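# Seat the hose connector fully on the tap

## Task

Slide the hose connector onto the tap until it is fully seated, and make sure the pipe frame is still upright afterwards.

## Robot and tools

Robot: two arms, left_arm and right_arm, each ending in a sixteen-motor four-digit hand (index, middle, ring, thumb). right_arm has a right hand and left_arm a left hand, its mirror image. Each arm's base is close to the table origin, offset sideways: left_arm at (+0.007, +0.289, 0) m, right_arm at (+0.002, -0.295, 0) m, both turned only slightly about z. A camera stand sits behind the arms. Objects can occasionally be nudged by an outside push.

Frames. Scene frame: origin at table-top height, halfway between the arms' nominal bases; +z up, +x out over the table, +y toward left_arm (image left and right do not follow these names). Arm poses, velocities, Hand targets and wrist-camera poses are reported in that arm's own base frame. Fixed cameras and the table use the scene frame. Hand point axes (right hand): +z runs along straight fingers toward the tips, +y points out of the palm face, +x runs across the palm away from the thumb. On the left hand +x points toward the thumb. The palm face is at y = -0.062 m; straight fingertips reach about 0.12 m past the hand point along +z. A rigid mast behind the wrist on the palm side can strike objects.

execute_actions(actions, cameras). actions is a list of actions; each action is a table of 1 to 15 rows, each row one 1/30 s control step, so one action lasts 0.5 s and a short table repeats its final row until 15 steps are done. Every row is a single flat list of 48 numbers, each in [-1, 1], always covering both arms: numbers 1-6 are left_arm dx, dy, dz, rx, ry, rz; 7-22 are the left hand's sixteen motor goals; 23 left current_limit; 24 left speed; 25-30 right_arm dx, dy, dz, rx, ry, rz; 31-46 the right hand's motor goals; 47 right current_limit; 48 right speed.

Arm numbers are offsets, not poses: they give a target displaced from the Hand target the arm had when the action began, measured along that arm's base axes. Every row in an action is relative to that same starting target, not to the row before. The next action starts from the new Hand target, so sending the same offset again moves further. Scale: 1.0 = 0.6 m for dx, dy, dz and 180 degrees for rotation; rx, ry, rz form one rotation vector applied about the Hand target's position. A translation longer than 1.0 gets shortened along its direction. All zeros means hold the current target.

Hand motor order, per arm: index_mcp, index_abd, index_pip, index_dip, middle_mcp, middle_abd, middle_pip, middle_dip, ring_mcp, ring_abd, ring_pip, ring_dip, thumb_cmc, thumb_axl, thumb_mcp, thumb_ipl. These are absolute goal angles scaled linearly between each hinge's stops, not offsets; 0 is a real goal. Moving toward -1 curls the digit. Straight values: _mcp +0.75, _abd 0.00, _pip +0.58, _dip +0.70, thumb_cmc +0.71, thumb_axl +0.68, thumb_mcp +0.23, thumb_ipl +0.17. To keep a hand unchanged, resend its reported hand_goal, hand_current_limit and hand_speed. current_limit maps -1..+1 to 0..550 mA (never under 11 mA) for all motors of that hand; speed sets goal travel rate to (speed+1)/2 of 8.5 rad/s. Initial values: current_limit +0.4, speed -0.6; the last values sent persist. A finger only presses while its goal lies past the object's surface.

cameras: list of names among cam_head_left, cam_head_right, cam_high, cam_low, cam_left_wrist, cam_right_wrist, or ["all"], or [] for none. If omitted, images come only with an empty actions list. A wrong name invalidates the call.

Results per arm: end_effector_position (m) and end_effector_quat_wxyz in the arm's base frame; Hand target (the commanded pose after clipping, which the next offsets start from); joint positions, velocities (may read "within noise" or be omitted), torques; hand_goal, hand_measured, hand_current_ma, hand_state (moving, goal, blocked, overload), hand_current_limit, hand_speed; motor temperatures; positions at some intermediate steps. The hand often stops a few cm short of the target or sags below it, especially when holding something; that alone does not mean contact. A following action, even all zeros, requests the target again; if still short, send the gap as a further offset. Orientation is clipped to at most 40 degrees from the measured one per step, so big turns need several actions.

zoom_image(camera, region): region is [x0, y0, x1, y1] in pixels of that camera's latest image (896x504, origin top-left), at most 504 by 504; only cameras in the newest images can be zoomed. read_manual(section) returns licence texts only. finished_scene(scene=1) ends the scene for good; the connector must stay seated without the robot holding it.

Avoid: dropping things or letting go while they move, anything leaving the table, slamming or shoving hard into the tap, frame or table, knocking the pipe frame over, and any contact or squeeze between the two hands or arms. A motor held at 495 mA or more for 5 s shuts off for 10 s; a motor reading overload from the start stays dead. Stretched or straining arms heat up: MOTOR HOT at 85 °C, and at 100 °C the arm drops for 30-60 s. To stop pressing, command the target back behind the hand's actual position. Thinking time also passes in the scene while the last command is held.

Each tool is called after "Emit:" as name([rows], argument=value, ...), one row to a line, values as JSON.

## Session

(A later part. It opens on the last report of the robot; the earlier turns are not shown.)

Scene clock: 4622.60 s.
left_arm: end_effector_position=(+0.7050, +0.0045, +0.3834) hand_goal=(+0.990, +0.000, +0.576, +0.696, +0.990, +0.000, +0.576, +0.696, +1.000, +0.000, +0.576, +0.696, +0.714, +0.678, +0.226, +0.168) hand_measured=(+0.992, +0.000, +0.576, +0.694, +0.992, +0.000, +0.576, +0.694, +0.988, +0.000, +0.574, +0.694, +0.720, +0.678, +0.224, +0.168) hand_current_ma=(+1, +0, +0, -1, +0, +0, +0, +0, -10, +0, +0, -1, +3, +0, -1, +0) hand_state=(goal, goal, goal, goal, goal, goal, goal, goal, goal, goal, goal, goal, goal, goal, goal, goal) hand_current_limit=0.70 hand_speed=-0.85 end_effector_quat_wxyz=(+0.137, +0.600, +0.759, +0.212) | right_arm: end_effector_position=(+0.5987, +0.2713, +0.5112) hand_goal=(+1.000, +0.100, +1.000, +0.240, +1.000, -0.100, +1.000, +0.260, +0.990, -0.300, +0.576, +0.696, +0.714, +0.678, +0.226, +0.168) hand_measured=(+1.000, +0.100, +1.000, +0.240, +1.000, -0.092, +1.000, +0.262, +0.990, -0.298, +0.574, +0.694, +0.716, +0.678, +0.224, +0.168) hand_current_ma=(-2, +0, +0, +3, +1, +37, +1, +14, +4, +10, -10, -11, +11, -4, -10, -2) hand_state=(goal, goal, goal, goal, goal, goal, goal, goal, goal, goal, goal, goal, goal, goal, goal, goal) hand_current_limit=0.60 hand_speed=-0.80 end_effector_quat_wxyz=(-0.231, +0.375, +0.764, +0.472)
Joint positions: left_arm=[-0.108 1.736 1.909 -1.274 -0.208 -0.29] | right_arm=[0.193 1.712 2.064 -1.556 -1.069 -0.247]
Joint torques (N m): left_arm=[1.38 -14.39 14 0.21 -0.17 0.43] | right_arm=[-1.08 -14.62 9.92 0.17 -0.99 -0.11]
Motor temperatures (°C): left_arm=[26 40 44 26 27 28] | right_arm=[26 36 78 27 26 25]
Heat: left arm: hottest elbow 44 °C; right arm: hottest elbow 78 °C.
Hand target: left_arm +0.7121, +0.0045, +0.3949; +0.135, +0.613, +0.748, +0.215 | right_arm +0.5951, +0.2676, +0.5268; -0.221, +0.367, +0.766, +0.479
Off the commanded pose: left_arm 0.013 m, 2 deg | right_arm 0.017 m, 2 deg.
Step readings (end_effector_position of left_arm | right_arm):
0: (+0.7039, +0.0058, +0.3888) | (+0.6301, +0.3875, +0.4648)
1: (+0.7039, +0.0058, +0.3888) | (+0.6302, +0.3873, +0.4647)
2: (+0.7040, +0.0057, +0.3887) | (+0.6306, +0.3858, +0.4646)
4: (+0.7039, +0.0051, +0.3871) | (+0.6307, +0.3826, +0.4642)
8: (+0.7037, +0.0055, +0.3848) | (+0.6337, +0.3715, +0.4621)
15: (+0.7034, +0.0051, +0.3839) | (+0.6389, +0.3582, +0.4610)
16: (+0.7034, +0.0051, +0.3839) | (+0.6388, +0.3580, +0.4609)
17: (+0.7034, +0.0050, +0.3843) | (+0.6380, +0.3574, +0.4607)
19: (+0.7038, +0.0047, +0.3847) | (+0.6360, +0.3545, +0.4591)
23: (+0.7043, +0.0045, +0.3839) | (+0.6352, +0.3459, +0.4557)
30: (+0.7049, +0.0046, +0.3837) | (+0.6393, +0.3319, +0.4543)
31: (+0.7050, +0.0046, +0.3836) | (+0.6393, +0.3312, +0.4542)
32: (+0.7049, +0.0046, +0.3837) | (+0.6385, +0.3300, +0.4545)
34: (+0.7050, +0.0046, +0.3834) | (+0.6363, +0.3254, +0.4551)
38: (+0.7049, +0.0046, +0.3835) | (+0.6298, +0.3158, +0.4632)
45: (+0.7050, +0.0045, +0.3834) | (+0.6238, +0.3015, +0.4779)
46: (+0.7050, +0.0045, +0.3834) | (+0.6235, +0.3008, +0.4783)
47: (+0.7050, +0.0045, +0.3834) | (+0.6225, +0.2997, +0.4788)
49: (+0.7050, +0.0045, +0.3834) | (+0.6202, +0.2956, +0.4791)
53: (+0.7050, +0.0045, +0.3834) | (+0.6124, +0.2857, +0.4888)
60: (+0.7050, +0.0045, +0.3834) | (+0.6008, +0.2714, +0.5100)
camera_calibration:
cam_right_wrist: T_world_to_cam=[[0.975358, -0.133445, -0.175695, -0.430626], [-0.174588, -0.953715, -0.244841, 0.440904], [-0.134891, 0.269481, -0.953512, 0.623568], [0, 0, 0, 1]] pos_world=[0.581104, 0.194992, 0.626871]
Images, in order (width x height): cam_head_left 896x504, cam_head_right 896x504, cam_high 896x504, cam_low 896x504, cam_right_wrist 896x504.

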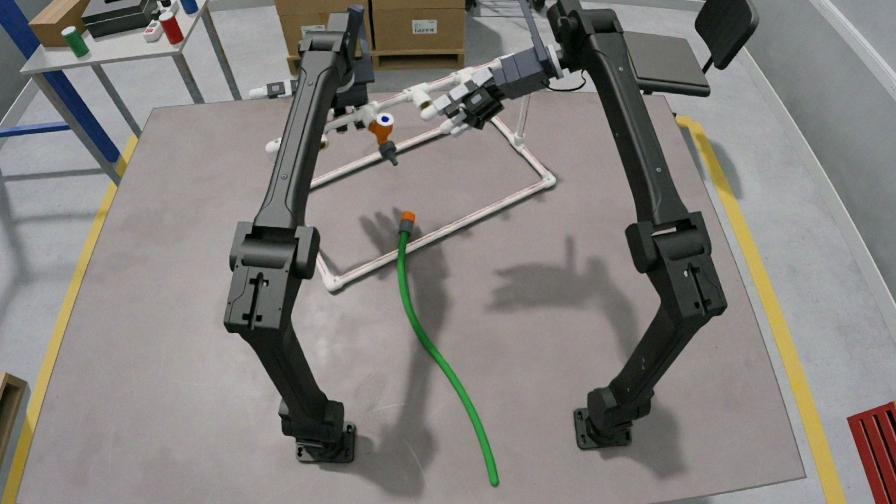

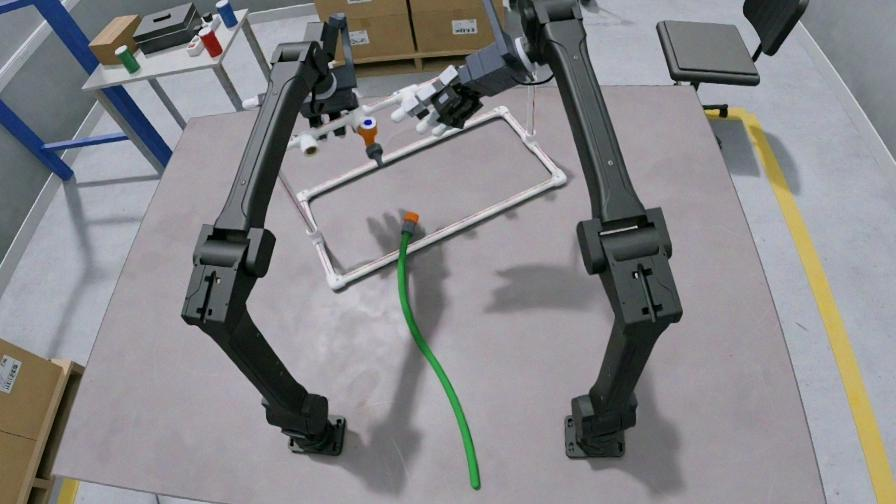

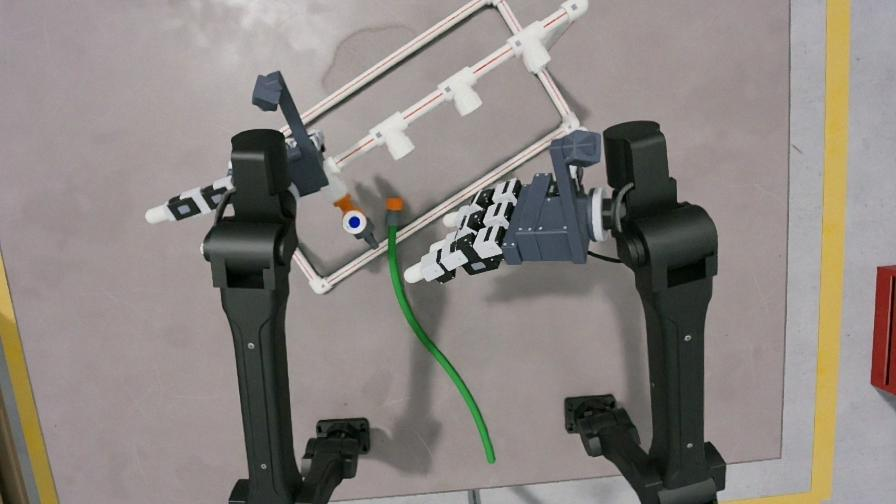

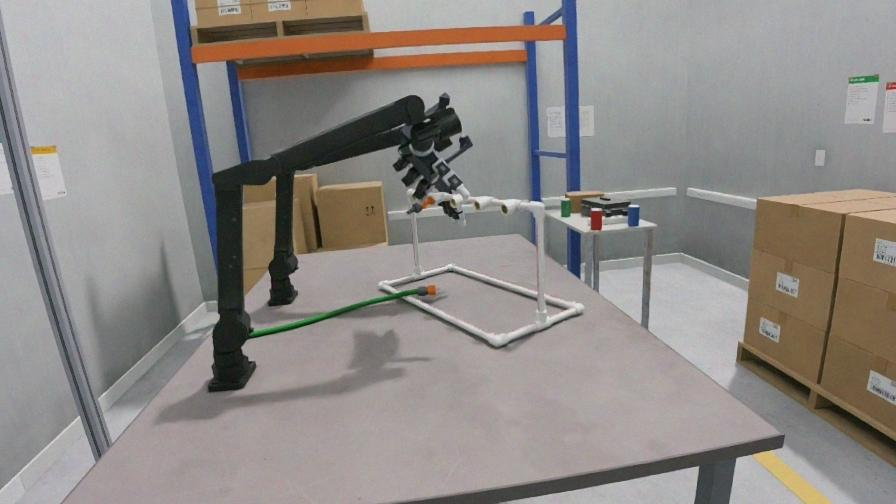

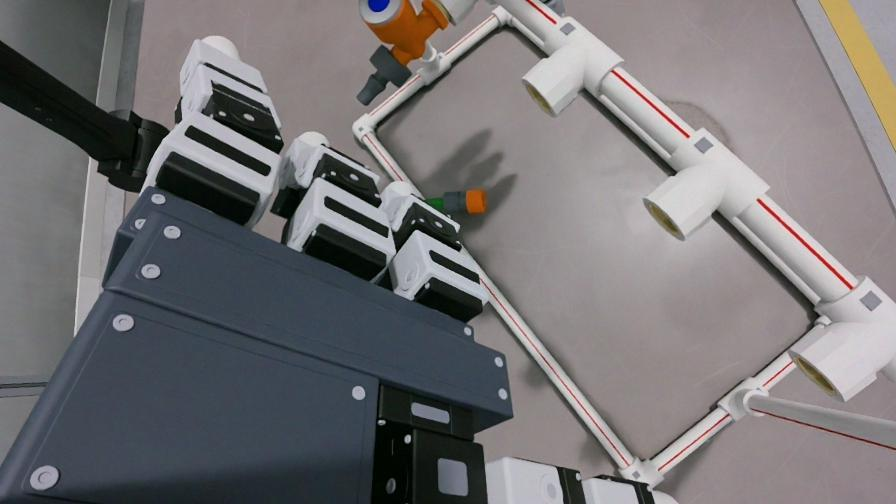

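Emit:
execute_actions([
  [[0.0427,0.0095,0.0243,0,0,0,0.99,0,0.576,0.696,0.99,0,0.576,0.696,1.0,0,0.576,0.696,0.714,0.678,0.226,0.168,0.7,-0.85,-0.062,0,-0.03,-0.0423,-0.0284,-0.0655,1.0,0.2,1.0,0.81,1.0,-0.2,1.0,0.81,0.99,-0.3,0.576,0.696,0.714,0.678,0.226,0.168,0.6,-0.8]],
  [[-0.0462,-0.0157,0.0872,0,0,0,0.99,0,0.576,0.696,0.99,0,0.576,0.696,1.0,0,0.576,0.696,0.714,0.678,0.226,0.168,0.7,-0.85,-0.062,0,-0.05,-0.0423,-0.0284,-0.0655,1.0,0.2,1.0,0.81,1.0,-0.2,1.0,0.81,0.99,-0.3,0.576,0.696,0.714,0.678,0.226,0.168,0.6,-0.8]],
  [[-0.0462,-0.0157,0.0872,0,0,0,0.99,0,0.576,0.696,0.99,0,0.576,0.696,1.0,0,0.576,0.696,0.714,0.678,0.226,0.168,0.7,-0.85,-0.062,0,-0.06,-0.0423,-0.0284,-0.0655,1.0,0.2,1.0,0.81,1.0,-0.2,1.0,0.81,0.99,-0.3,0.576,0.696,0.714,0.678,0.226,0.168,0.6,-0.8]],
  [[-0.0462,-0.0157,0.0872,0,0,0,0.99,0,0.576,0.696,0.99,0,0.576,0.696,1.0,0,0.576,0.696,0.714,0.678,0.226,0.168,0.7,-0.85,-0.062,0,-0.06,-0.0423,-0.0284,-0.0655,1.0,0.2,1.0,0.81,1.0,-0.2,1.0,0.81,0.99,-0.3,0.576,0.696,0.714,0.678,0.226,0.168,0.6,-0.8]],
], cameras=["cam_head_right","cam_high"])

Scene clock: 5036.63 s.
left_arm: end_effector_position=(+0.6612, -0.0148, +0.5305) hand_goal=(+0.990, +0.000, +0.576, +0.696, +0.990, +0.000, +0.576, +0.696, +1.000, +0.000, +0.576, +0.696, +0.714, +0.678, +0.226, +0.168) hand_measured=(+0.992, +0.000, +0.576, +0.694, +0.992, +0.000, +0.576, +0.694, +0.998, +0.000, +0.574, +0.694, +0.720, +0.678, +0.224, +0.168) hand_current_ma=(+0, +0, +0, -1, +0, +0, +0, +0, +0, +0, +0, -1, +3, +0, -1, +0) hand_state=(goal, goal, goal, goal, goal, goal, goal, goal, goal, goal, goal, goal, goal, goal, goal, goal) hand_current_limit=0.70 hand_speed=-0.85 end_effector_quat_wxyz=(+0.135, +0.622, +0.738, +0.224) | right_arm: end_effector_position=(+0.4464, +0.2670, +0.4020) hand_goal=(+1.000, +0.200, +1.000, +0.810, +1.000, -0.200, +1.000, +0.810, +0.990, -0.300, +0.576, +0.696, +0.714, +0.678, +0.226, +0.168) hand_measured=(+1.000, +0.200, +1.000, +0.808, +1.000, -0.198, +1.000, +0.808, +0.992, -0.298, +0.574, +0.694, +0.720, +0.678, +0.224, +0.168) hand_current_ma=(-1, -1, +0, -12, -1, +11, +1, -14, +12, +9, -7, -11, +25, -4, -16, -2) hand_state=(goal, goal, goal, goal, goal, goal, goal, goal, goal, goal, goal, goal, goal, goal, goal, goal) hand_current_limit=0.60 hand_speed=-0.80 end_effector_quat_wxyz=(+0.220, +0.593, +0.687, +0.359)
Joint positions: left_arm=[-0.147 1.774 2.369 -1.686 -0.232 -0.259] | right_arm=[0.758 1.129 1.133 -0.757 0.338 0.464]
Joint torques (N m): left_arm=[0.21 -15.33 13.64 0.98 -0.44 -0.16] | right_arm=[-0.5 -7.53 9.4 2.18 0.41 0.07]
Motor temperatures (°C): left_arm=[26 38 56 26 28 28] | right_arm=[26 40 60 26 29 25]
Heat: left arm: hottest elbow 56 °C; right arm: hottest elbow 60 °C.
Hand target: left_arm +0.6544, -0.0181, +0.5667; +0.135, +0.613, +0.748, +0.215 | right_arm +0.4463, +0.2676, +0.4069; +0.220, +0.594, +0.679, +0.370
Off the commanded pose: left_arm 0.037 m, 2 deg | right_arm 0.005 m, 2 deg.
joint sent to its limit (left arm) — joint 4 (wrist pitch), lower limit. The joint targets are off in orientation, not in position.
Step readings (end_effector_position of left_arm | right_arm):
0: (+0.7050, +0.0045, +0.3834) | (+0.5987, +0.2713, +0.5113)
1: (+0.7052, +0.0045, +0.3837) | (+0.5990, +0.2710, +0.5107)
2: (+0.7058, +0.0045, +0.3841) | (+0.6003, +0.2684, +0.5070)
4: (+0.7102, +0.0044, +0.3833) | (+0.5985, +0.2634, +0.4928)
8: (+0.7227, +0.0055, +0.3772) | (+0.5837, +0.2579, +0.4805)
15: (+0.7286, +0.0050, +0.3622) | (+0.5581, +0.2668, +0.5076)
16: (+0.7283, +0.0050, +0.3624) | (+0.5564, +0.2669, +0.5100)
17: (+0.7269, +0.0051, +0.3634) | (+0.5567, +0.2647, +0.5087)
19: (+0.7220, +0.0056, +0.3671) | (+0.5527, +0.2584, +0.4961)
23: (+0.7149, +0.0066, +0.3873) | (+0.5345, +0.2571, +0.4706)
30: (+0.7086, +0.0078, +0.4194) | (+0.5223, +0.2709, +0.4695)
31: (+0.7082, +0.0078, +0.4217) | (+0.5232, +0.2694, +0.4693)
32: (+0.7065, +0.0072, +0.4239) | (+0.5253, +0.2650, +0.4676)
34: (+0.7020, +0.0085, +0.4304) | (+0.5224, +0.2541, +0.4581)
38: (+0.6930, +0.0076, +0.4524) | (+0.4975, +0.2566, +0.4345)
45: (+0.6837, -0.0043, +0.4804) | (+0.4854, +0.2720, +0.4328)
46: (+0.6829, -0.0055, +0.4821) | (+0.4865, +0.2698, +0.4328)
47: (+0.6818, -0.0066, +0.4835) | (+0.4879, +0.2642, +0.4331)
49: (+0.6791, -0.0086, +0.4873) | (+0.4832, +0.2524, +0.4285)
53: (+0.6725, -0.0124, +0.4994) | (+0.4582, +0.2579, +0.4067)
60: (+0.6623, -0.0146, +0.5256) | (+0.4456, +0.2698, +0.4009)
Images, in order (width x height): cam_head_right 896x504, cam_high 896x504.

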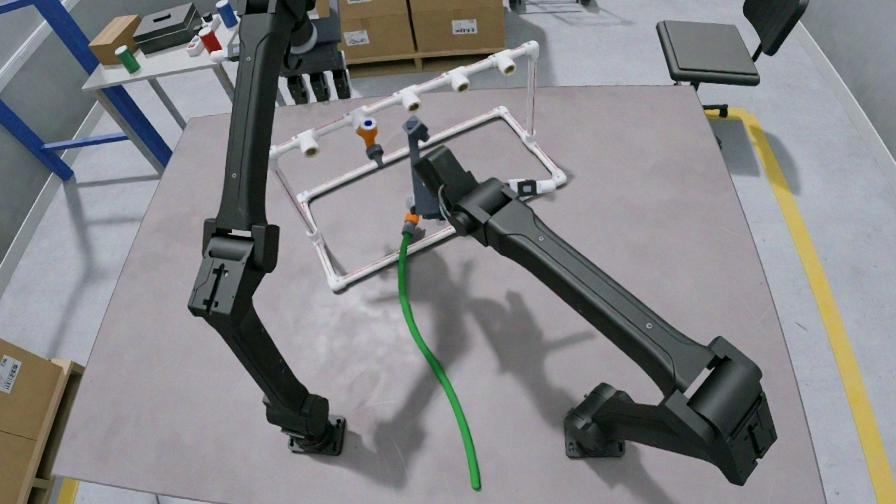

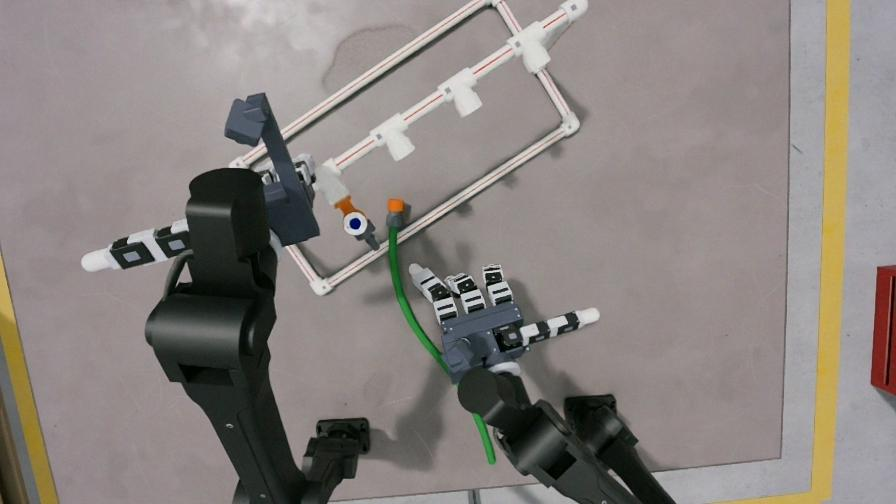

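Emit:
execute_actions([
  [[0,0.02,0.08,0,0,0,0.99,0,0.576,0.696,0.99,0,0.576,0.696,1.0,0,0.576,0.696,0.714,0.678,0.226,0.168,0.7,-0.85,0,0.05,-0.05,-0.0423,-0.0284,-0.0655,1.0,0.2,1.0,0.81,1.0,-0.2,1.0,0.81,0.99,-0.3,0.576,0.696,0.714,0.678,0.226,0.168,0.6,-0.8]],
  [[-0.04,0.03,0.05,0,0,0,0.99,0,0.576,0.696,0.99,0,0.576,0.696,1.0,0,0.576,0.696,0.714,0.678,0.226,0.168,0.7,-0.85,0,0.05,-0.03,0,0,0,1.0,0.2,1.0,0.81,1.0,-0.2,1.0,0.81,0.99,-0.3,0.576,0.696,0.714,0.678,0.226,0.168,0.6,-0.8]],
  [[-0.08,0.05,0.0,0,0,0,0.99,0,0.576,0.696,0.99,0,0.576,0.696,1.0,0,0.576,0.696,0.714,0.678,0.226,0.168,0.7,-0.85,0,0,0,0,0,0,1.0,0.2,1.0,0.81,1.0,-0.2,1.0,0.81,0.99,-0.3,0.576,0.696,0.714,0.678,0.226,0.168,0.6,-0.8]],
], cameras=["cam_head_left","cam_left_wrist"])

Scene clock: 5059.73 s.
left_arm: end_effector_position=(+0.5804, +0.0416, +0.6494) hand_goal=(+0.990, +0.000, +0.576, +0.696, +0.990, +0.000, +0.576, +0.696, +1.000, +0.000, +0.576, +0.696, +0.714, +0.678, +0.226, +0.168) hand_measured=(+0.992, +0.000, +0.576, +0.694, +0.992, +0.000, +0.576, +0.694, +1.000, +0.000, +0.574, +0.694, +0.720, +0.678, +0.224, +0.168) hand_current_ma=(+0, +0, +0, -1, +0, +0, +0, +0, +0, +0, +0, -1, +3, +0, -1, +0) hand_state=(goal, goal, goal, goal, goal, goal, goal, goal, goal, goal, goal, goal, goal, goal, goal, goal) hand_current_limit=0.70 hand_speed=-0.85 end_effector_quat_wxyz=(+0.204, +0.596, +0.724, +0.281) | right_arm: end_effector_position=(+0.4405, +0.3164, +0.3371) hand_goal=(+1.000, +0.200, +1.000, +0.810, +1.000, -0.200, +1.000, +0.810, +0.990, -0.300, +0.576, +0.696, +0.714, +0.678, +0.226, +0.168) hand_measured=(+1.000, +0.200, +1.000, +0.808, +1.000, -0.198, +1.000, +0.808, +0.994, -0.298, +0.576, +0.694, +0.720, +0.678, +0.224, +0.168) hand_current_ma=(-1, -1, +0, -12, -1, +9, +1, -13, +20, +8, -4, -10, +27, -4, -17, -2) hand_state=(goal, goal, goal, goal, goal, goal, goal, goal, goal, goal, goal, goal, goal, goal, goal, goal) hand_current_limit=0.60 hand_speed=-0.80 end_effector_quat_wxyz=(+0.330, +0.624, +0.641, +0.301)
Joint positions: left_arm=[-0.048 1.6 2.404 -1.689 -0.195 -0.171] | right_arm=[0.937 1.351 1.132 -0.708 0.721 0.661]
Joint torques (N m): left_arm=[0.67 -10.99 7.23 1.47 -0.17 0.23] | right_arm=[-0.32 -9 12.27 1.58 0.75 0.06]
Motor temperatures (°C): left_arm=[26 39 56 26 28 27] | right_arm=[26 38 60 26 28 25]
Heat: left arm: hottest elbow 56 °C; right arm: hottest elbow 60 °C.
Hand target: left_arm +0.5826, +0.0418, +0.6445; +0.135, +0.613, +0.748, +0.215 | right_arm +0.4463, +0.3275, +0.3590; +0.326, +0.628, +0.627, +0.326
Off the commanded pose: left_arm 0.005 m, 11 deg | right_arm 0.025 m, 3 deg.
joint sent to its limit (left arm) — joint 4 (wrist pitch), lower limit. The joint targets are off in orientation, not in position.
Step readings (end_effector_position of left_arm | right_arm):
0: (+0.6612, -0.0148, +0.5305) | (+0.4464, +0.2670, +0.4019)
1: (+0.6612, -0.0148, +0.5306) | (+0.4467, +0.2658, +0.4026)
2: (+0.6610, -0.0148, +0.5319) | (+0.4471, +0.2612, +0.4059)
4: (+0.6610, -0.0148, +0.5390) | (+0.4456, +0.2560, +0.4139)
8: (+0.6583, -0.0145, +0.5644) | (+0.4388, +0.2793, +0.4016)
15: (+0.6540, -0.0120, +0.5896) | (+0.4424, +0.3000, +0.3652)
16: (+0.6539, -0.0118, +0.5902) | (+0.4425, +0.2996, +0.3648)
17: (+0.6540, -0.0111, +0.5902) | (+0.4426, +0.2985, +0.3649)
19: (+0.6543, -0.0090, +0.5902) | (+0.4421, +0.2980, +0.3646)
23: (+0.6529, +0.0005, +0.5928) | (+0.4411, +0.3073, +0.3524)
30: (+0.6447, +0.0089, +0.6043) | (+0.4406, +0.3172, +0.3369)
31: (+0.6437, +0.0088, +0.6057) | (+0.4406, +0.3170, +0.3371)
32: (+0.6423, +0.0095, +0.6076) | (+0.4406, +0.3168, +0.3371)
34: (+0.6369, +0.0118, +0.6107) | (+0.4406, +0.3167, +0.3371)
38: (+0.6150, +0.0272, +0.6238) | (+0.4406, +0.3165, +0.3372)
45: (+0.5795, +0.0424, +0.6553) | (+0.4405, +0.3164, +0.3371)
camera_calibration:
cam_left_wrist: T_world_to_cam=[[-0.313621, -0.856784, -0.409345, 0.448036], [-0.947741, 0.255861, 0.190583, 0.37183], [-0.0585534, 0.447724, -0.892253, 0.723104], [0, 0, 0, 1]] pos_world=[0.535253, -0.0350175, 0.757728]
Images, in order (width x height): cam_head_left 896x504, cam_left_wrist 896x504.

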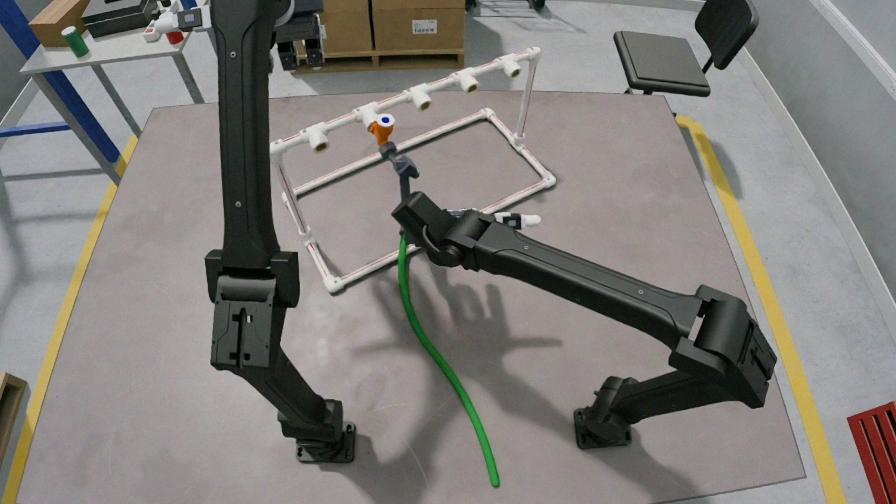

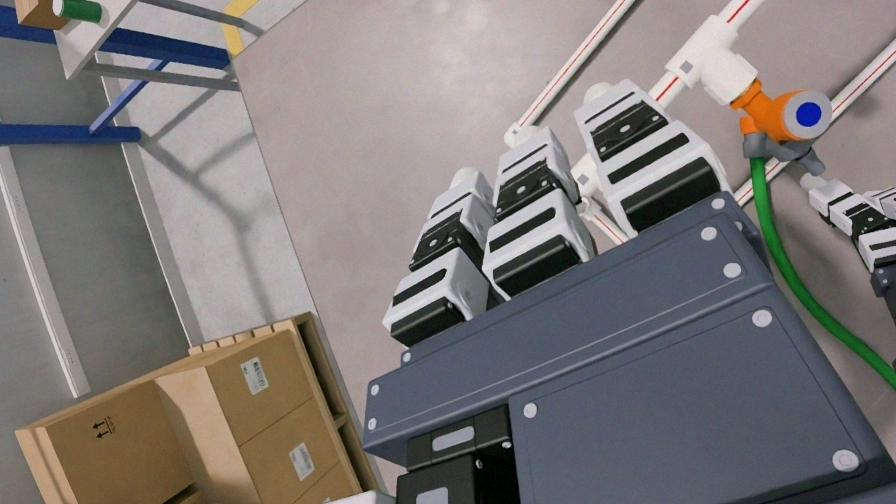

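Emit:
execute_actions([
  [[-0.08,0.1,-0.02,0,0,0,0.99,0,0.576,0.696,0.99,0,0.576,0.696,1.0,0,0.576,0.696,0.714,0.678,0.226,0.168,0.7,-0.85,-0.03,0.02,0.0,0,0,0,1.0,0.2,1.0,0.81,1.0,-0.2,1.0,0.81,0.99,-0.3,0.576,0.696,0.714,0.678,0.226,0.168,0.6,-0.8]],
  [[-0.08,0.1,-0.05,0,0,0,0.99,0,0.576,0.696,0.99,0,0.576,0.696,1.0,0,0.576,0.696,0.714,0.678,0.226,0.168,0.7,-0.85,-0.03,0.03,0.0,0,0,0,1.0,0.2,1.0,0.81,1.0,-0.2,1.0,0.81,0.99,-0.3,0.576,0.696,0.714,0.678,0.226,0.168,0.6,-0.8]],
  [[-0.08,0.1,-0.06,0,0,0,0.99,0,0.576,0.696,0.99,0,0.576,0.696,1.0,0,0.576,0.696,0.714,0.678,0.226,0.168,0.7,-0.85,0,0.04,0.0,0,0,0,1.0,0.2,1.0,0.81,1.0,-0.2,1.0,0.81,0.99,-0.3,0.576,0.696,0.714,0.678,0.226,0.168,0.6,-0.8]],
  [[-0.08,0.1,-0.06,0,0,0,0.99,0,0.576,0.696,0.99,0,0.576,0.696,1.0,0,0.576,0.696,0.714,0.678,0.226,0.168,0.7,-0.85,0,0.07,0.0,0,0,0,1.0,0.2,1.0,0.81,1.0,-0.2,1.0,0.81,0.99,-0.3,0.576,0.696,0.714,0.678,0.226,0.168,0.6,-0.8]],
], cameras=["cam_head_left","cam_high","cam_right_wrist","cam_low"])

Scene clock: 5078.57 s.
left_arm: end_effector_position=(+0.3929, +0.2833, +0.5252) hand_goal=(+0.990, +0.000, +0.576, +0.696, +0.990, +0.000, +0.576, +0.696, +1.000, +0.000, +0.576, +0.696, +0.714, +0.678, +0.226, +0.168) hand_measured=(+0.990, +0.000, +0.576, +0.694, +0.990, +0.000, +0.576, +0.694, +1.000, +0.000, +0.574, +0.694, +0.720, +0.678, +0.224, +0.168) hand_current_ma=(+0, +0, +0, -1, +0, +0, +0, +0, +0, +0, +0, -1, +2, +0, -1, +0) hand_state=(goal, goal, goal, goal, goal, goal, goal, goal, goal, goal, goal, goal, goal, goal, goal, goal) hand_current_limit=0.70 hand_speed=-0.85 end_effector_quat_wxyz=(+0.133, +0.609, +0.755, +0.203) | right_arm: end_effector_position=(+0.4038, +0.4113, +0.3398) hand_goal=(+1.000, +0.200, +1.000, +0.810, +1.000, -0.200, +1.000, +0.810, +0.990, -0.300, +0.576, +0.696, +0.714, +0.678, +0.226, +0.168) hand_measured=(+1.000, +0.200, +1.000, +0.808, +1.000, -0.198, +1.000, +0.808, +0.994, -0.298, +0.576, +0.694, +0.720, +0.678, +0.224, +0.168) hand_current_ma=(-1, -1, +0, -12, -1, +9, +1, -13, +20, +8, -4, -10, +27, -4, -17, -2) hand_state=(goal, goal, goal, goal, goal, goal, goal, goal, goal, goal, goal, goal, goal, goal, goal, goal) hand_current_limit=0.60 hand_speed=-0.80 end_effector_quat_wxyz=(+0.331, +0.622, +0.638, +0.311)
Joint positions: left_arm=[0.732 1.255 1.782 -1.644 0.193 0.473] | right_arm=[1.115 1.524 1.324 -0.844 0.823 0.856]
Joint torques (N m): left_arm=[1.03 -8.88 8.2 2.04 0.24 0.21] | right_arm=[-0.62 -10.7 13.19 0.43 0.87 0.06]
Motor temperatures (°C): left_arm=[26 39 52 26 28 27] | right_arm=[26 37 61 26 28 25]
Heat: left arm: hottest elbow 52 °C; right arm: hottest elbow 61 °C.
Hand target: left_arm +0.3905, +0.2819, +0.5305; +0.135, +0.613, +0.748, +0.215 | right_arm +0.4102, +0.4236, +0.3589; +0.326, +0.628, +0.627, +0.326
Off the commanded pose: left_arm 0.006 m, 2 deg | right_arm 0.023 m, 2 deg.
Step readings (end_effector_position of left_arm | right_arm):
0: (+0.5804, +0.0416, +0.6494) | (+0.4405, +0.3164, +0.3371)
1: (+0.5806, +0.0414, +0.6487) | (+0.4405, +0.3163, +0.3372)
2: (+0.5802, +0.0427, +0.6463) | (+0.4399, +0.3163, +0.3378)
4: (+0.5764, +0.0485, +0.6348) | (+0.4374, +0.3172, +0.3395)
8: (+0.5631, +0.0857, +0.6215) | (+0.4289, +0.3250, +0.3396)
15: (+0.5417, +0.1067, +0.6297) | (+0.4230, +0.3297, +0.3390)
16: (+0.5400, +0.1059, +0.6309) | (+0.4230, +0.3294, +0.3390)
17: (+0.5377, +0.1053, +0.6297) | (+0.4222, +0.3289, +0.3393)
19: (+0.5289, +0.1102, +0.6195) | (+0.4185, +0.3288, +0.3395)
23: (+0.5068, +0.1495, +0.6048) | (+0.4089, +0.3378, +0.3383)
30: (+0.4918, +0.1671, +0.6014) | (+0.4033, +0.3451, +0.3379)
31: (+0.4917, +0.1661, +0.6010) | (+0.4034, +0.3449, +0.3380)
32: (+0.4907, +0.1654, +0.5985) | (+0.4035, +0.3449, +0.3384)
34: (+0.4826, +0.1721, +0.5869) | (+0.4040, +0.3490, +0.3401)
38: (+0.4567, +0.2144, +0.5686) | (+0.4064, +0.3610, +0.3410)
45: (+0.4447, +0.2286, +0.5631) | (+0.4051, +0.3668, +0.3368)
46: (+0.4447, +0.2277, +0.5628) | (+0.4051, +0.3667, +0.3369)
47: (+0.4438, +0.2269, +0.5610) | (+0.4047, +0.3678, +0.3376)
49: (+0.4337, +0.2339, +0.5507) | (+0.4055, +0.3745, +0.3412)
53: (+0.3998, +0.2740, +0.5292) | (+0.4063, +0.3989, +0.3439)
60: (+0.3924, +0.2877, +0.5219) | (+0.4034, +0.4111, +0.3366)
camera_calibration:
cam_right_wrist: T_world_to_cam=[[0.348215, -0.747065, 0.56625, 0.00156483], [-0.911732, -0.410331, 0.0193104, 0.482835], [0.217924, -0.522993, -0.824007, 0.535626], [0, 0, 0, 1]] pos_world=[0.322946, 0.47942, 0.431149]
Images, in order (width x height): cam_head_left 896x504, cam_high 896x504, cam_low 896x504, cam_right_wrist 896x504.

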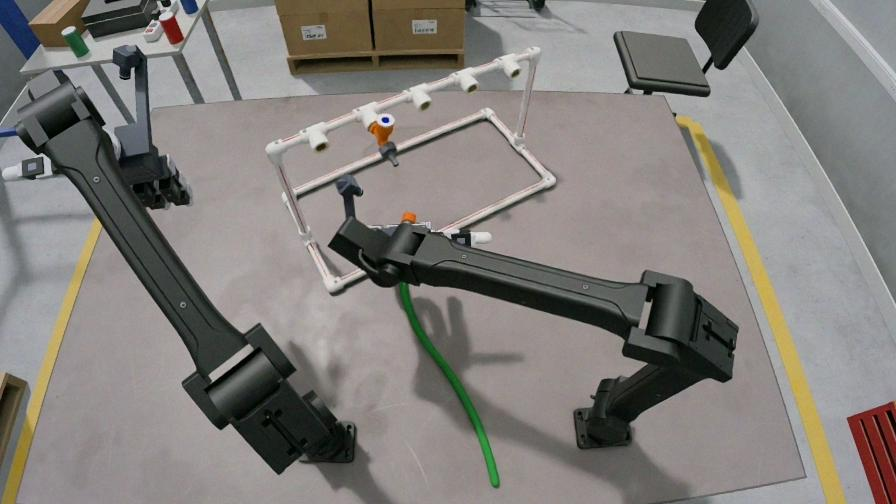

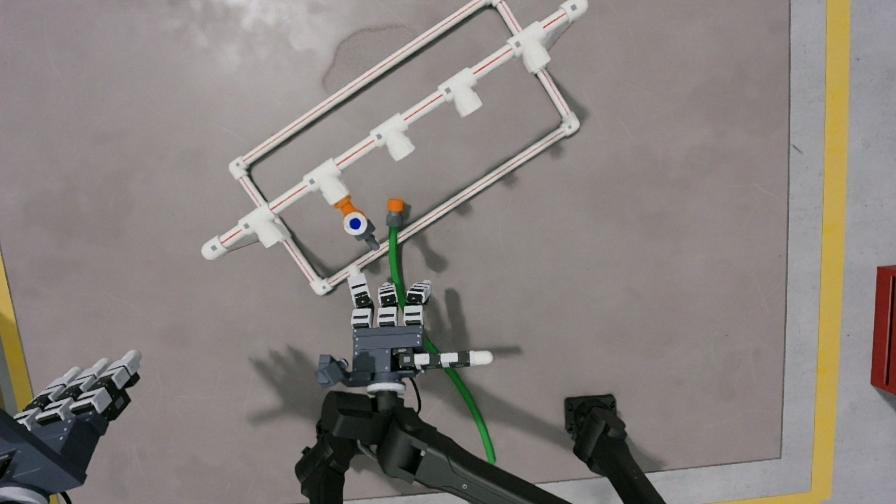

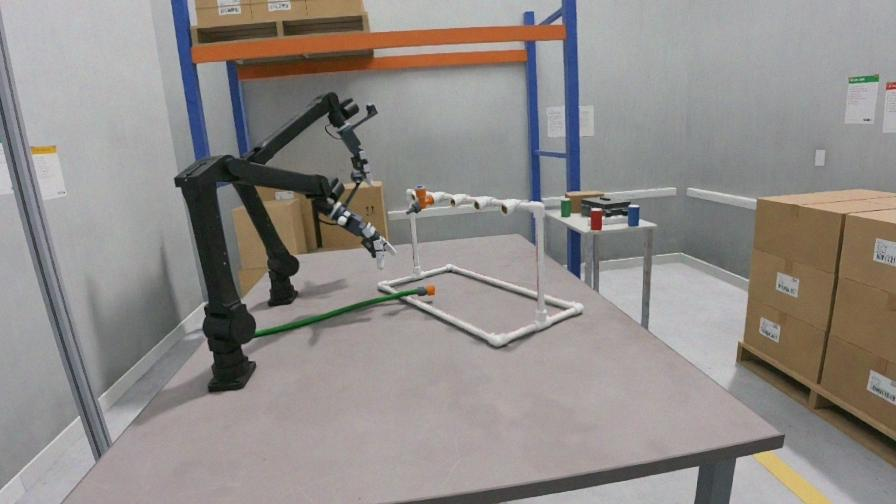

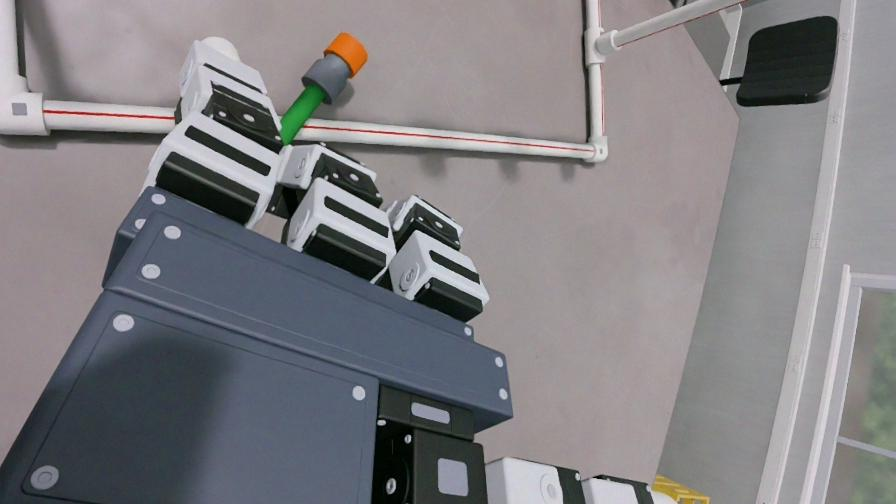

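Emit:
execute_actions([
  [[0,0,0,0,0,0,0.99,0,0.576,0.696,0.99,0,0.576,0.696,1.0,0,0.576,0.696,0.714,0.678,0.226,0.168,0.7,-0.85,0.04,0.02,-0.04,0,0,0,1.0,0.2,1.0,0.81,1.0,-0.2,1.0,0.81,0.99,-0.3,0.576,0.696,0.714,0.678,0.226,0.168,0.6,-0.8]],
  [[0,0,0,0,0,0,0.99,0,0.576,0.696,0.99,0,0.576,0.696,1.0,0,0.576,0.696,0.714,0.678,0.226,0.168,0.7,-0.85,0.04,0.015,-0.04,0,0,0,1.0,0.2,1.0,0.81,1.0,-0.2,1.0,0.81,0.99,-0.3,0.576,0.696,0.714,0.678,0.226,0.168,0.6,-0.8]],
], cameras=["cam_head_left","cam_high","cam_right_wrist","cam_low"])

Emit:
zoom_image(camera="cam_low", region=[340, 180, 480, 330])

Emit:
zoom_image(camera="cam_high", region=[320, 180, 460, 330])

Scene clock: 5093.50 s.
left_arm: end_effector_position=(+0.3931, +0.2829, +0.5253) hand_goal=(+0.990, +0.000, +0.576, +0.696, +0.990, +0.000, +0.576, +0.696, +1.000, +0.000, +0.576, +0.696, +0.714, +0.678, +0.226, +0.168) hand_measured=(+0.990, +0.000, +0.576, +0.694, +0.990, +0.000, +0.576, +0.694, +1.000, +0.000, +0.574, +0.694, +0.720, +0.678, +0.224, +0.168) hand_current_ma=(+0, +0, +0, -1, +0, +0, +0, +0, +0, +0, +0, -1, +2, +0, -1, +0) hand_state=(goal, goal, goal, goal, goal, goal, goal, goal, goal, goal, goal, goal, goal, goal, goal, goal) hand_current_limit=0.70 hand_speed=-0.85 end_effector_quat_wxyz=(+0.134, +0.610, +0.754, +0.203) | right_arm: end_effector_position=(+0.4460, +0.4303, +0.2888) hand_goal=(+1.000, +0.200, +1.000, +0.810, +1.000, -0.200, +1.000, +0.810, +0.990, -0.300, +0.576, +0.696, +0.714, +0.678, +0.226, +0.168) hand_measured=(+1.000, +0.200, +1.000, +0.808, +1.000, -0.198, +1.000, +0.808, +0.994, -0.298, +0.576, +0.694, +0.720, +0.678, +0.224, +0.168) hand_current_ma=(-1, -1, +0, -12, -1, +9, +1, -13, +20, +8, -4, -10, +27, -4, -17, -2) hand_state=(goal, goal, goal, goal, goal, goal, goal, goal, goal, goal, goal, goal, goal, goal, goal, goal) hand_current_limit=0.60 hand_speed=-0.80 end_effector_quat_wxyz=(+0.332, +0.625, +0.639, +0.302)
Joint positions: left_arm=[0.732 1.255 1.782 -1.644 0.195 0.476] | right_arm=[1.059 1.649 1.341 -0.71 0.793 0.801]
Joint torques (N m): left_arm=[0.79 -9 8.23 1.96 0.22 0.17] | right_arm=[-1.14 -12.51 12.9 1.48 0.68 -0.11]
Motor temperatures (°C): left_arm=[26 38 50 26 28 27] | right_arm=[26 37 65 26 28 25]
Heat: left arm: hottest elbow 50 °C; right arm: hottest elbow 65 °C.
Hand target: left_arm +0.3905, +0.2819, +0.5305; +0.135, +0.613, +0.748, +0.215 | right_arm +0.4582, +0.4446, +0.3110; +0.326, +0.628, +0.627, +0.326
Off the commanded pose: left_arm 0.006 m, 2 deg | right_arm 0.029 m, 3 deg.
Step readings (end_effector_position of left_arm | right_arm):
0: (+0.3929, +0.2833, +0.5252) | (+0.4038, +0.4113, +0.3398)
1: (+0.3929, +0.2833, +0.5252) | (+0.4038, +0.4113, +0.3398)
2: (+0.3929, +0.2832, +0.5252) | (+0.4039, +0.4117, +0.3390)
4: (+0.3930, +0.2831, +0.5252) | (+0.4066, +0.4134, +0.3370)
8: (+0.3931, +0.2829, +0.5253) | (+0.4152, +0.4205, +0.3244)
15: (+0.3931, +0.2829, +0.5253) | (+0.4221, +0.4225, +0.3094)
16: (+0.3931, +0.2829, +0.5253) | (+0.4224, +0.4225, +0.3095)
17: (+0.3931, +0.2829, +0.5253) | (+0.4237, +0.4226, +0.3101)
19: (+0.3931, +0.2829, +0.5253) | (+0.4278, +0.4247, +0.3096)
23: (+0.3931, +0.2829, +0.5253) | (+0.4381, +0.4292, +0.3027)
30: (+0.3931, +0.2829, +0.5253) | (+0.4458, +0.4299, +0.2884)
camera_calibration:
cam_right_wrist: T_world_to_cam=[[0.349227, -0.743698, 0.570046, 0.0269811], [-0.914737, -0.402508, 0.035272, 0.523575], [0.203216, -0.53376, -0.820855, 0.504592], [0, 0, 0, 1]] pos_world=[0.36697, 0.50014, 0.380349]
Images, in order (width x height): cam_head_left 896x504, cam_high 896x504, cam_low 896x504, cam_right_wrist 896x504.

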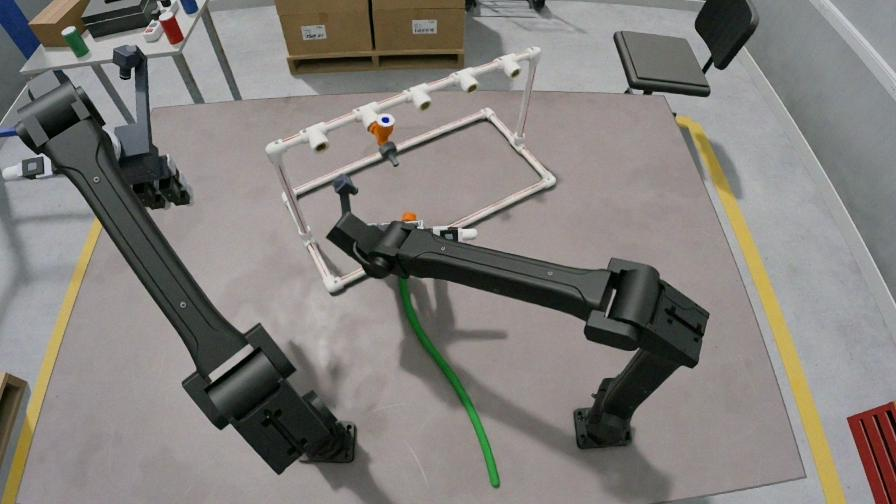

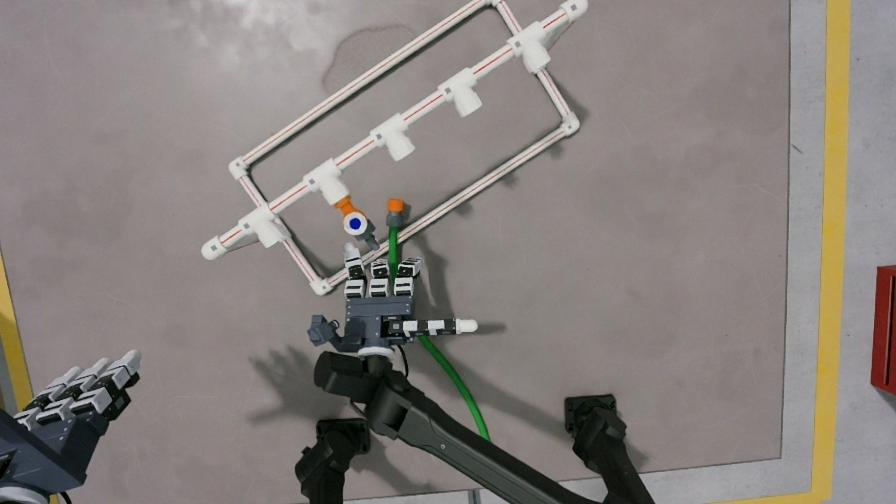

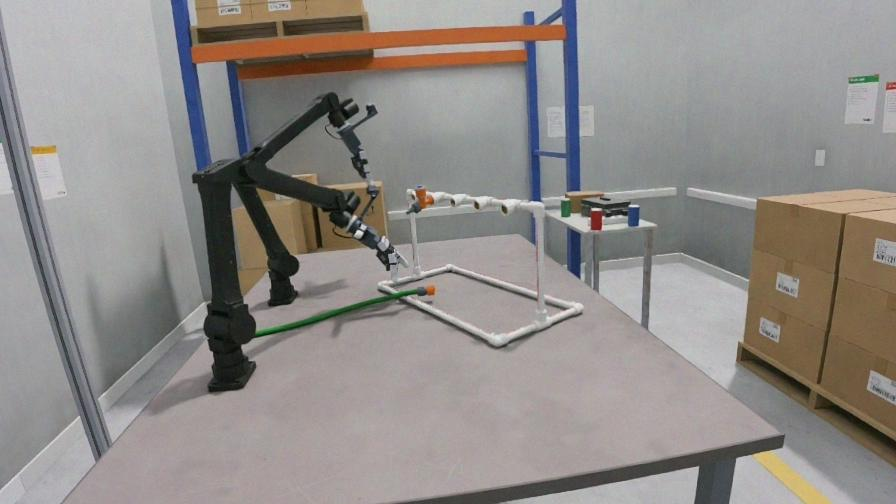

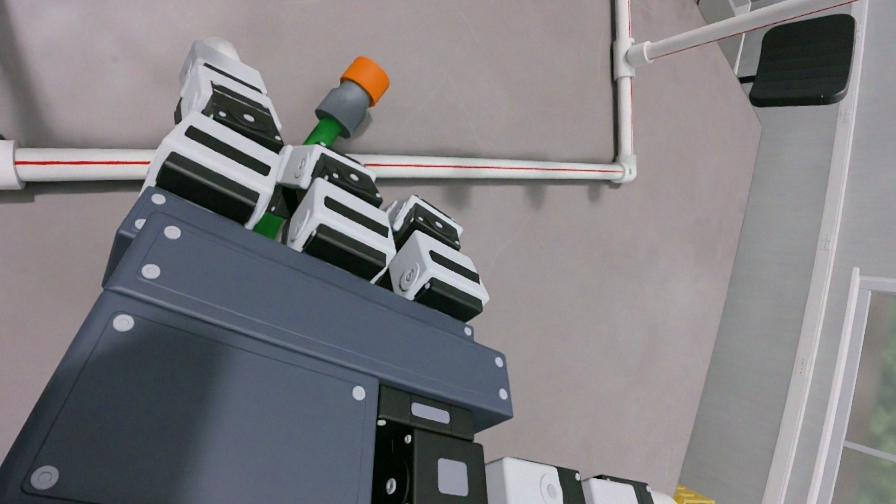

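Scaled by 3.360.

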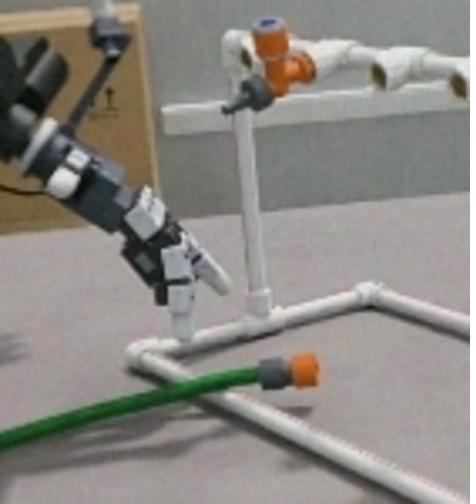

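Scaled by 3.360.

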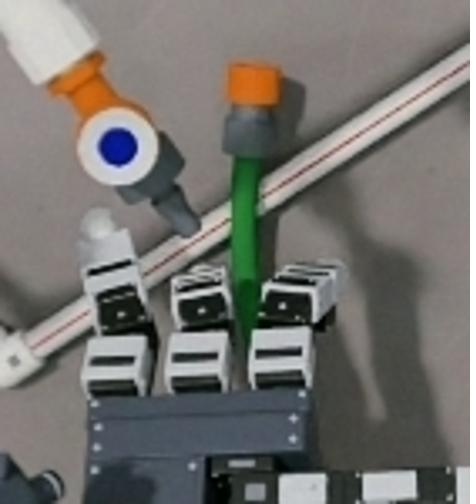

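Emit:
execute_actions([
  [[0,0,0,0,0,0,0.99,0,0.576,0.696,0.99,0,0.576,0.696,1.0,0,0.576,0.696,0.714,0.678,0.226,0.168,0.7,-0.85,0.04,0.008,-0.025,0,0,0,1.0,0.2,1.0,0.81,1.0,-0.2,1.0,0.81,0.99,-0.3,0.576,0.696,0.714,0.678,0.226,0.168,0.6,-0.8]],
  [[0,0,0,0,0,0,0.99,0,0.576,0.696,0.99,0,0.576,0.696,1.0,0,0.576,0.696,0.714,0.678,0.226,0.168,0.7,-0.85,0.035,0.008,-0.025,0,0,0,1.0,0.2,1.0,0.81,1.0,-0.2,1.0,0.81,0.99,-0.3,0.576,0.696,0.714,0.678,0.226,0.168,0.6,-0.8]],
], cameras=["cam_high","cam_right_wrist","cam_low"])

Emit:
zoom_image(camera="cam_low", region=[370, 220, 470, 330])

Emit:
zoom_image(camera="cam_high", region=[330, 180, 450, 300])

Scene clock: 5121.63 s.
left_arm: end_effector_position=(+0.3931, +0.2829, +0.5253) hand_goal=(+0.990, +0.000, +0.576, +0.696, +0.990, +0.000, +0.576, +0.696, +1.000, +0.000, +0.576, +0.696, +0.714, +0.678, +0.226, +0.168) hand_measured=(+0.990, +0.000, +0.576, +0.694, +0.990, +0.000, +0.576, +0.694, +1.000, +0.000, +0.574, +0.694, +0.720, +0.678, +0.224, +0.168) hand_current_ma=(+0, +0, +0, -1, +0, +0, +0, +0, +0, +0, +0, -1, +2, +0, -1, +0) hand_state=(goal, goal, goal, goal, goal, goal, goal, goal, goal, goal, goal, goal, goal, goal, goal, goal) hand_current_limit=0.70 hand_speed=-0.85 end_effector_quat_wxyz=(+0.134, +0.610, +0.754, +0.203) | right_arm: end_effector_position=(+0.4888, +0.4399, +0.2612) hand_goal=(+1.000, +0.200, +1.000, +0.810, +1.000, -0.200, +1.000, +0.810, +0.990, -0.300, +0.576, +0.696, +0.714, +0.678, +0.226, +0.168) hand_measured=(+1.000, +0.200, +1.000, +0.808, +1.000, -0.198, +1.000, +0.808, +0.994, -0.298, +0.576, +0.694, +0.720, +0.678, +0.224, +0.168) hand_current_ma=(-1, -1, +0, -12, -1, +9, +1, -13, +20, +8, -4, -10, +27, -4, -17, -2) hand_state=(goal, goal, goal, goal, goal, goal, goal, goal, goal, goal, goal, goal, goal, goal, goal, goal) hand_current_limit=0.60 hand_speed=-0.80 end_effector_quat_wxyz=(+0.330, +0.626, +0.639, +0.303)
Joint positions: left_arm=[0.732 1.255 1.782 -1.644 0.195 0.476] | right_arm=[0.999 1.741 1.379 -0.607 0.757 0.733]
Joint torques (N m): left_arm=[1.08 -8.88 8.34 1.98 0.23 0.19] | right_arm=[-1.14 -13.33 12.68 1.58 0.64 -0.13]
Motor temperatures (°C): left_arm=[26 37 48 26 28 27] | right_arm=[26 38 68 26 28 25]
Heat: left arm: hottest elbow 48 °C; right arm: hottest elbow 68 °C.
Hand target: left_arm +0.3905, +0.2819, +0.5305; +0.135, +0.613, +0.748, +0.215 | right_arm +0.5032, +0.4541, +0.2810; +0.326, +0.628, +0.627, +0.326
Off the commanded pose: left_arm 0.006 m, 2 deg | right_arm 0.028 m, 3 deg.
Step readings (end_effector_position of left_arm | right_arm):
0: (+0.3931, +0.2829, +0.5253) | (+0.4460, +0.4304, +0.2888)
1: (+0.3931, +0.2829, +0.5253) | (+0.4460, +0.4305, +0.2888)
2: (+0.3931, +0.2829, +0.5253) | (+0.4468, +0.4309, +0.2887)
4: (+0.3931, +0.2829, +0.5253) | (+0.4507, +0.4325, +0.2882)
8: (+0.3931, +0.2829, +0.5253) | (+0.4606, +0.4357, +0.2849)
15: (+0.3931, +0.2829, +0.5253) | (+0.4690, +0.4335, +0.2752)
16: (+0.3931, +0.2829, +0.5253) | (+0.4691, +0.4336, +0.2750)
17: (+0.3931, +0.2829, +0.5253) | (+0.4697, +0.4341, +0.2747)
19: (+0.3931, +0.2829, +0.5253) | (+0.4739, +0.4355, +0.2744)
23: (+0.3931, +0.2829, +0.5253) | (+0.4817, +0.4412, +0.2707)
30: (+0.3931, +0.2829, +0.5253) | (+0.4882, +0.4401, +0.2606)
camera_calibration:
cam_right_wrist: T_world_to_cam=[[0.350603, -0.746023, 0.566151, 0.036261], [-0.914387, -0.403346, 0.0347629, 0.567902], [0.202421, -0.529869, -0.823568, 0.477699], [0, 0, 0, 1]] pos_world=[0.409873, 0.509231, 0.353147]
Images, in order (width x height): cam_high 896x504, cam_low 896x504, cam_right_wrist 896x504.

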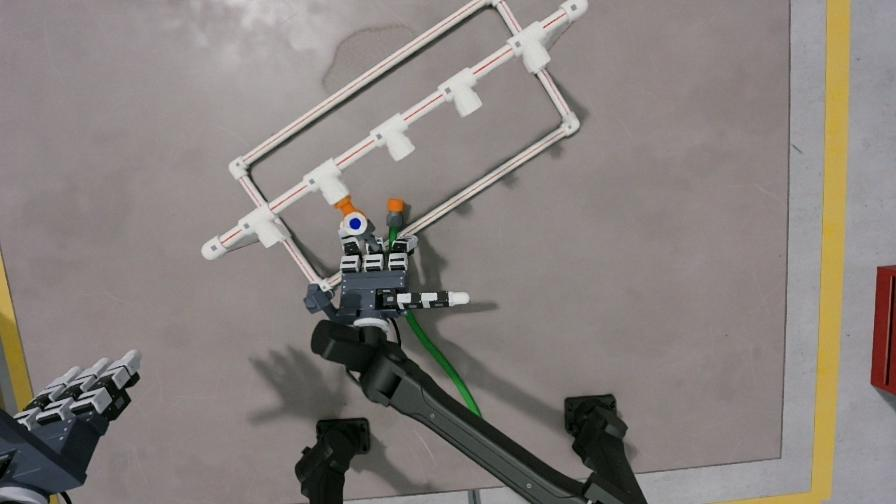

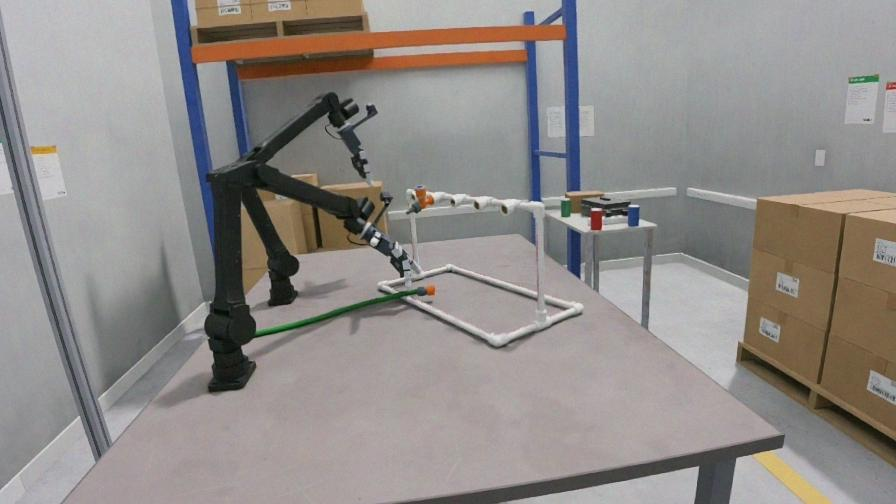

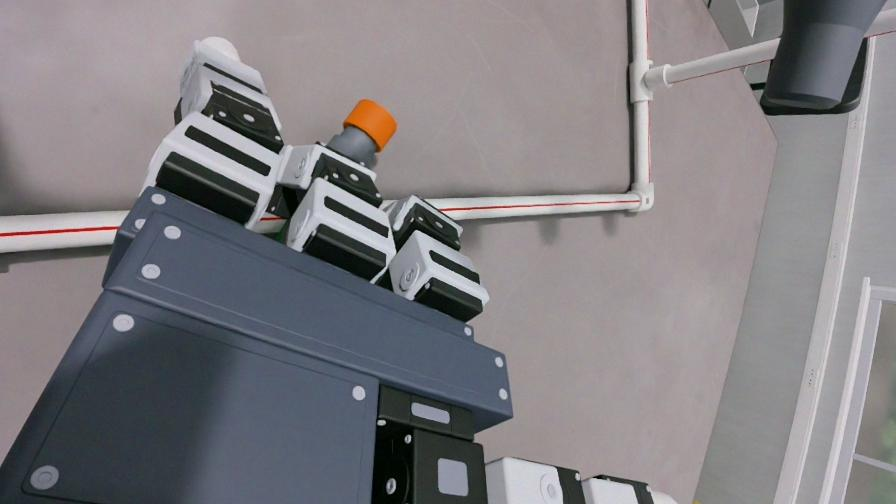

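Scaled by 4.582.

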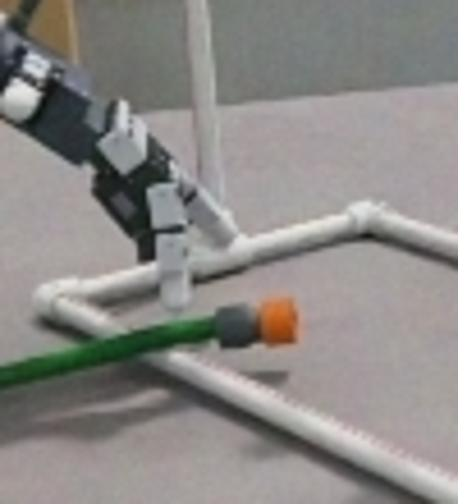

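Scaled by 4.200.

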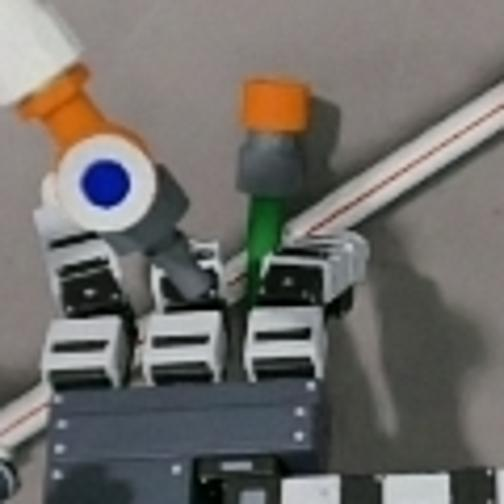

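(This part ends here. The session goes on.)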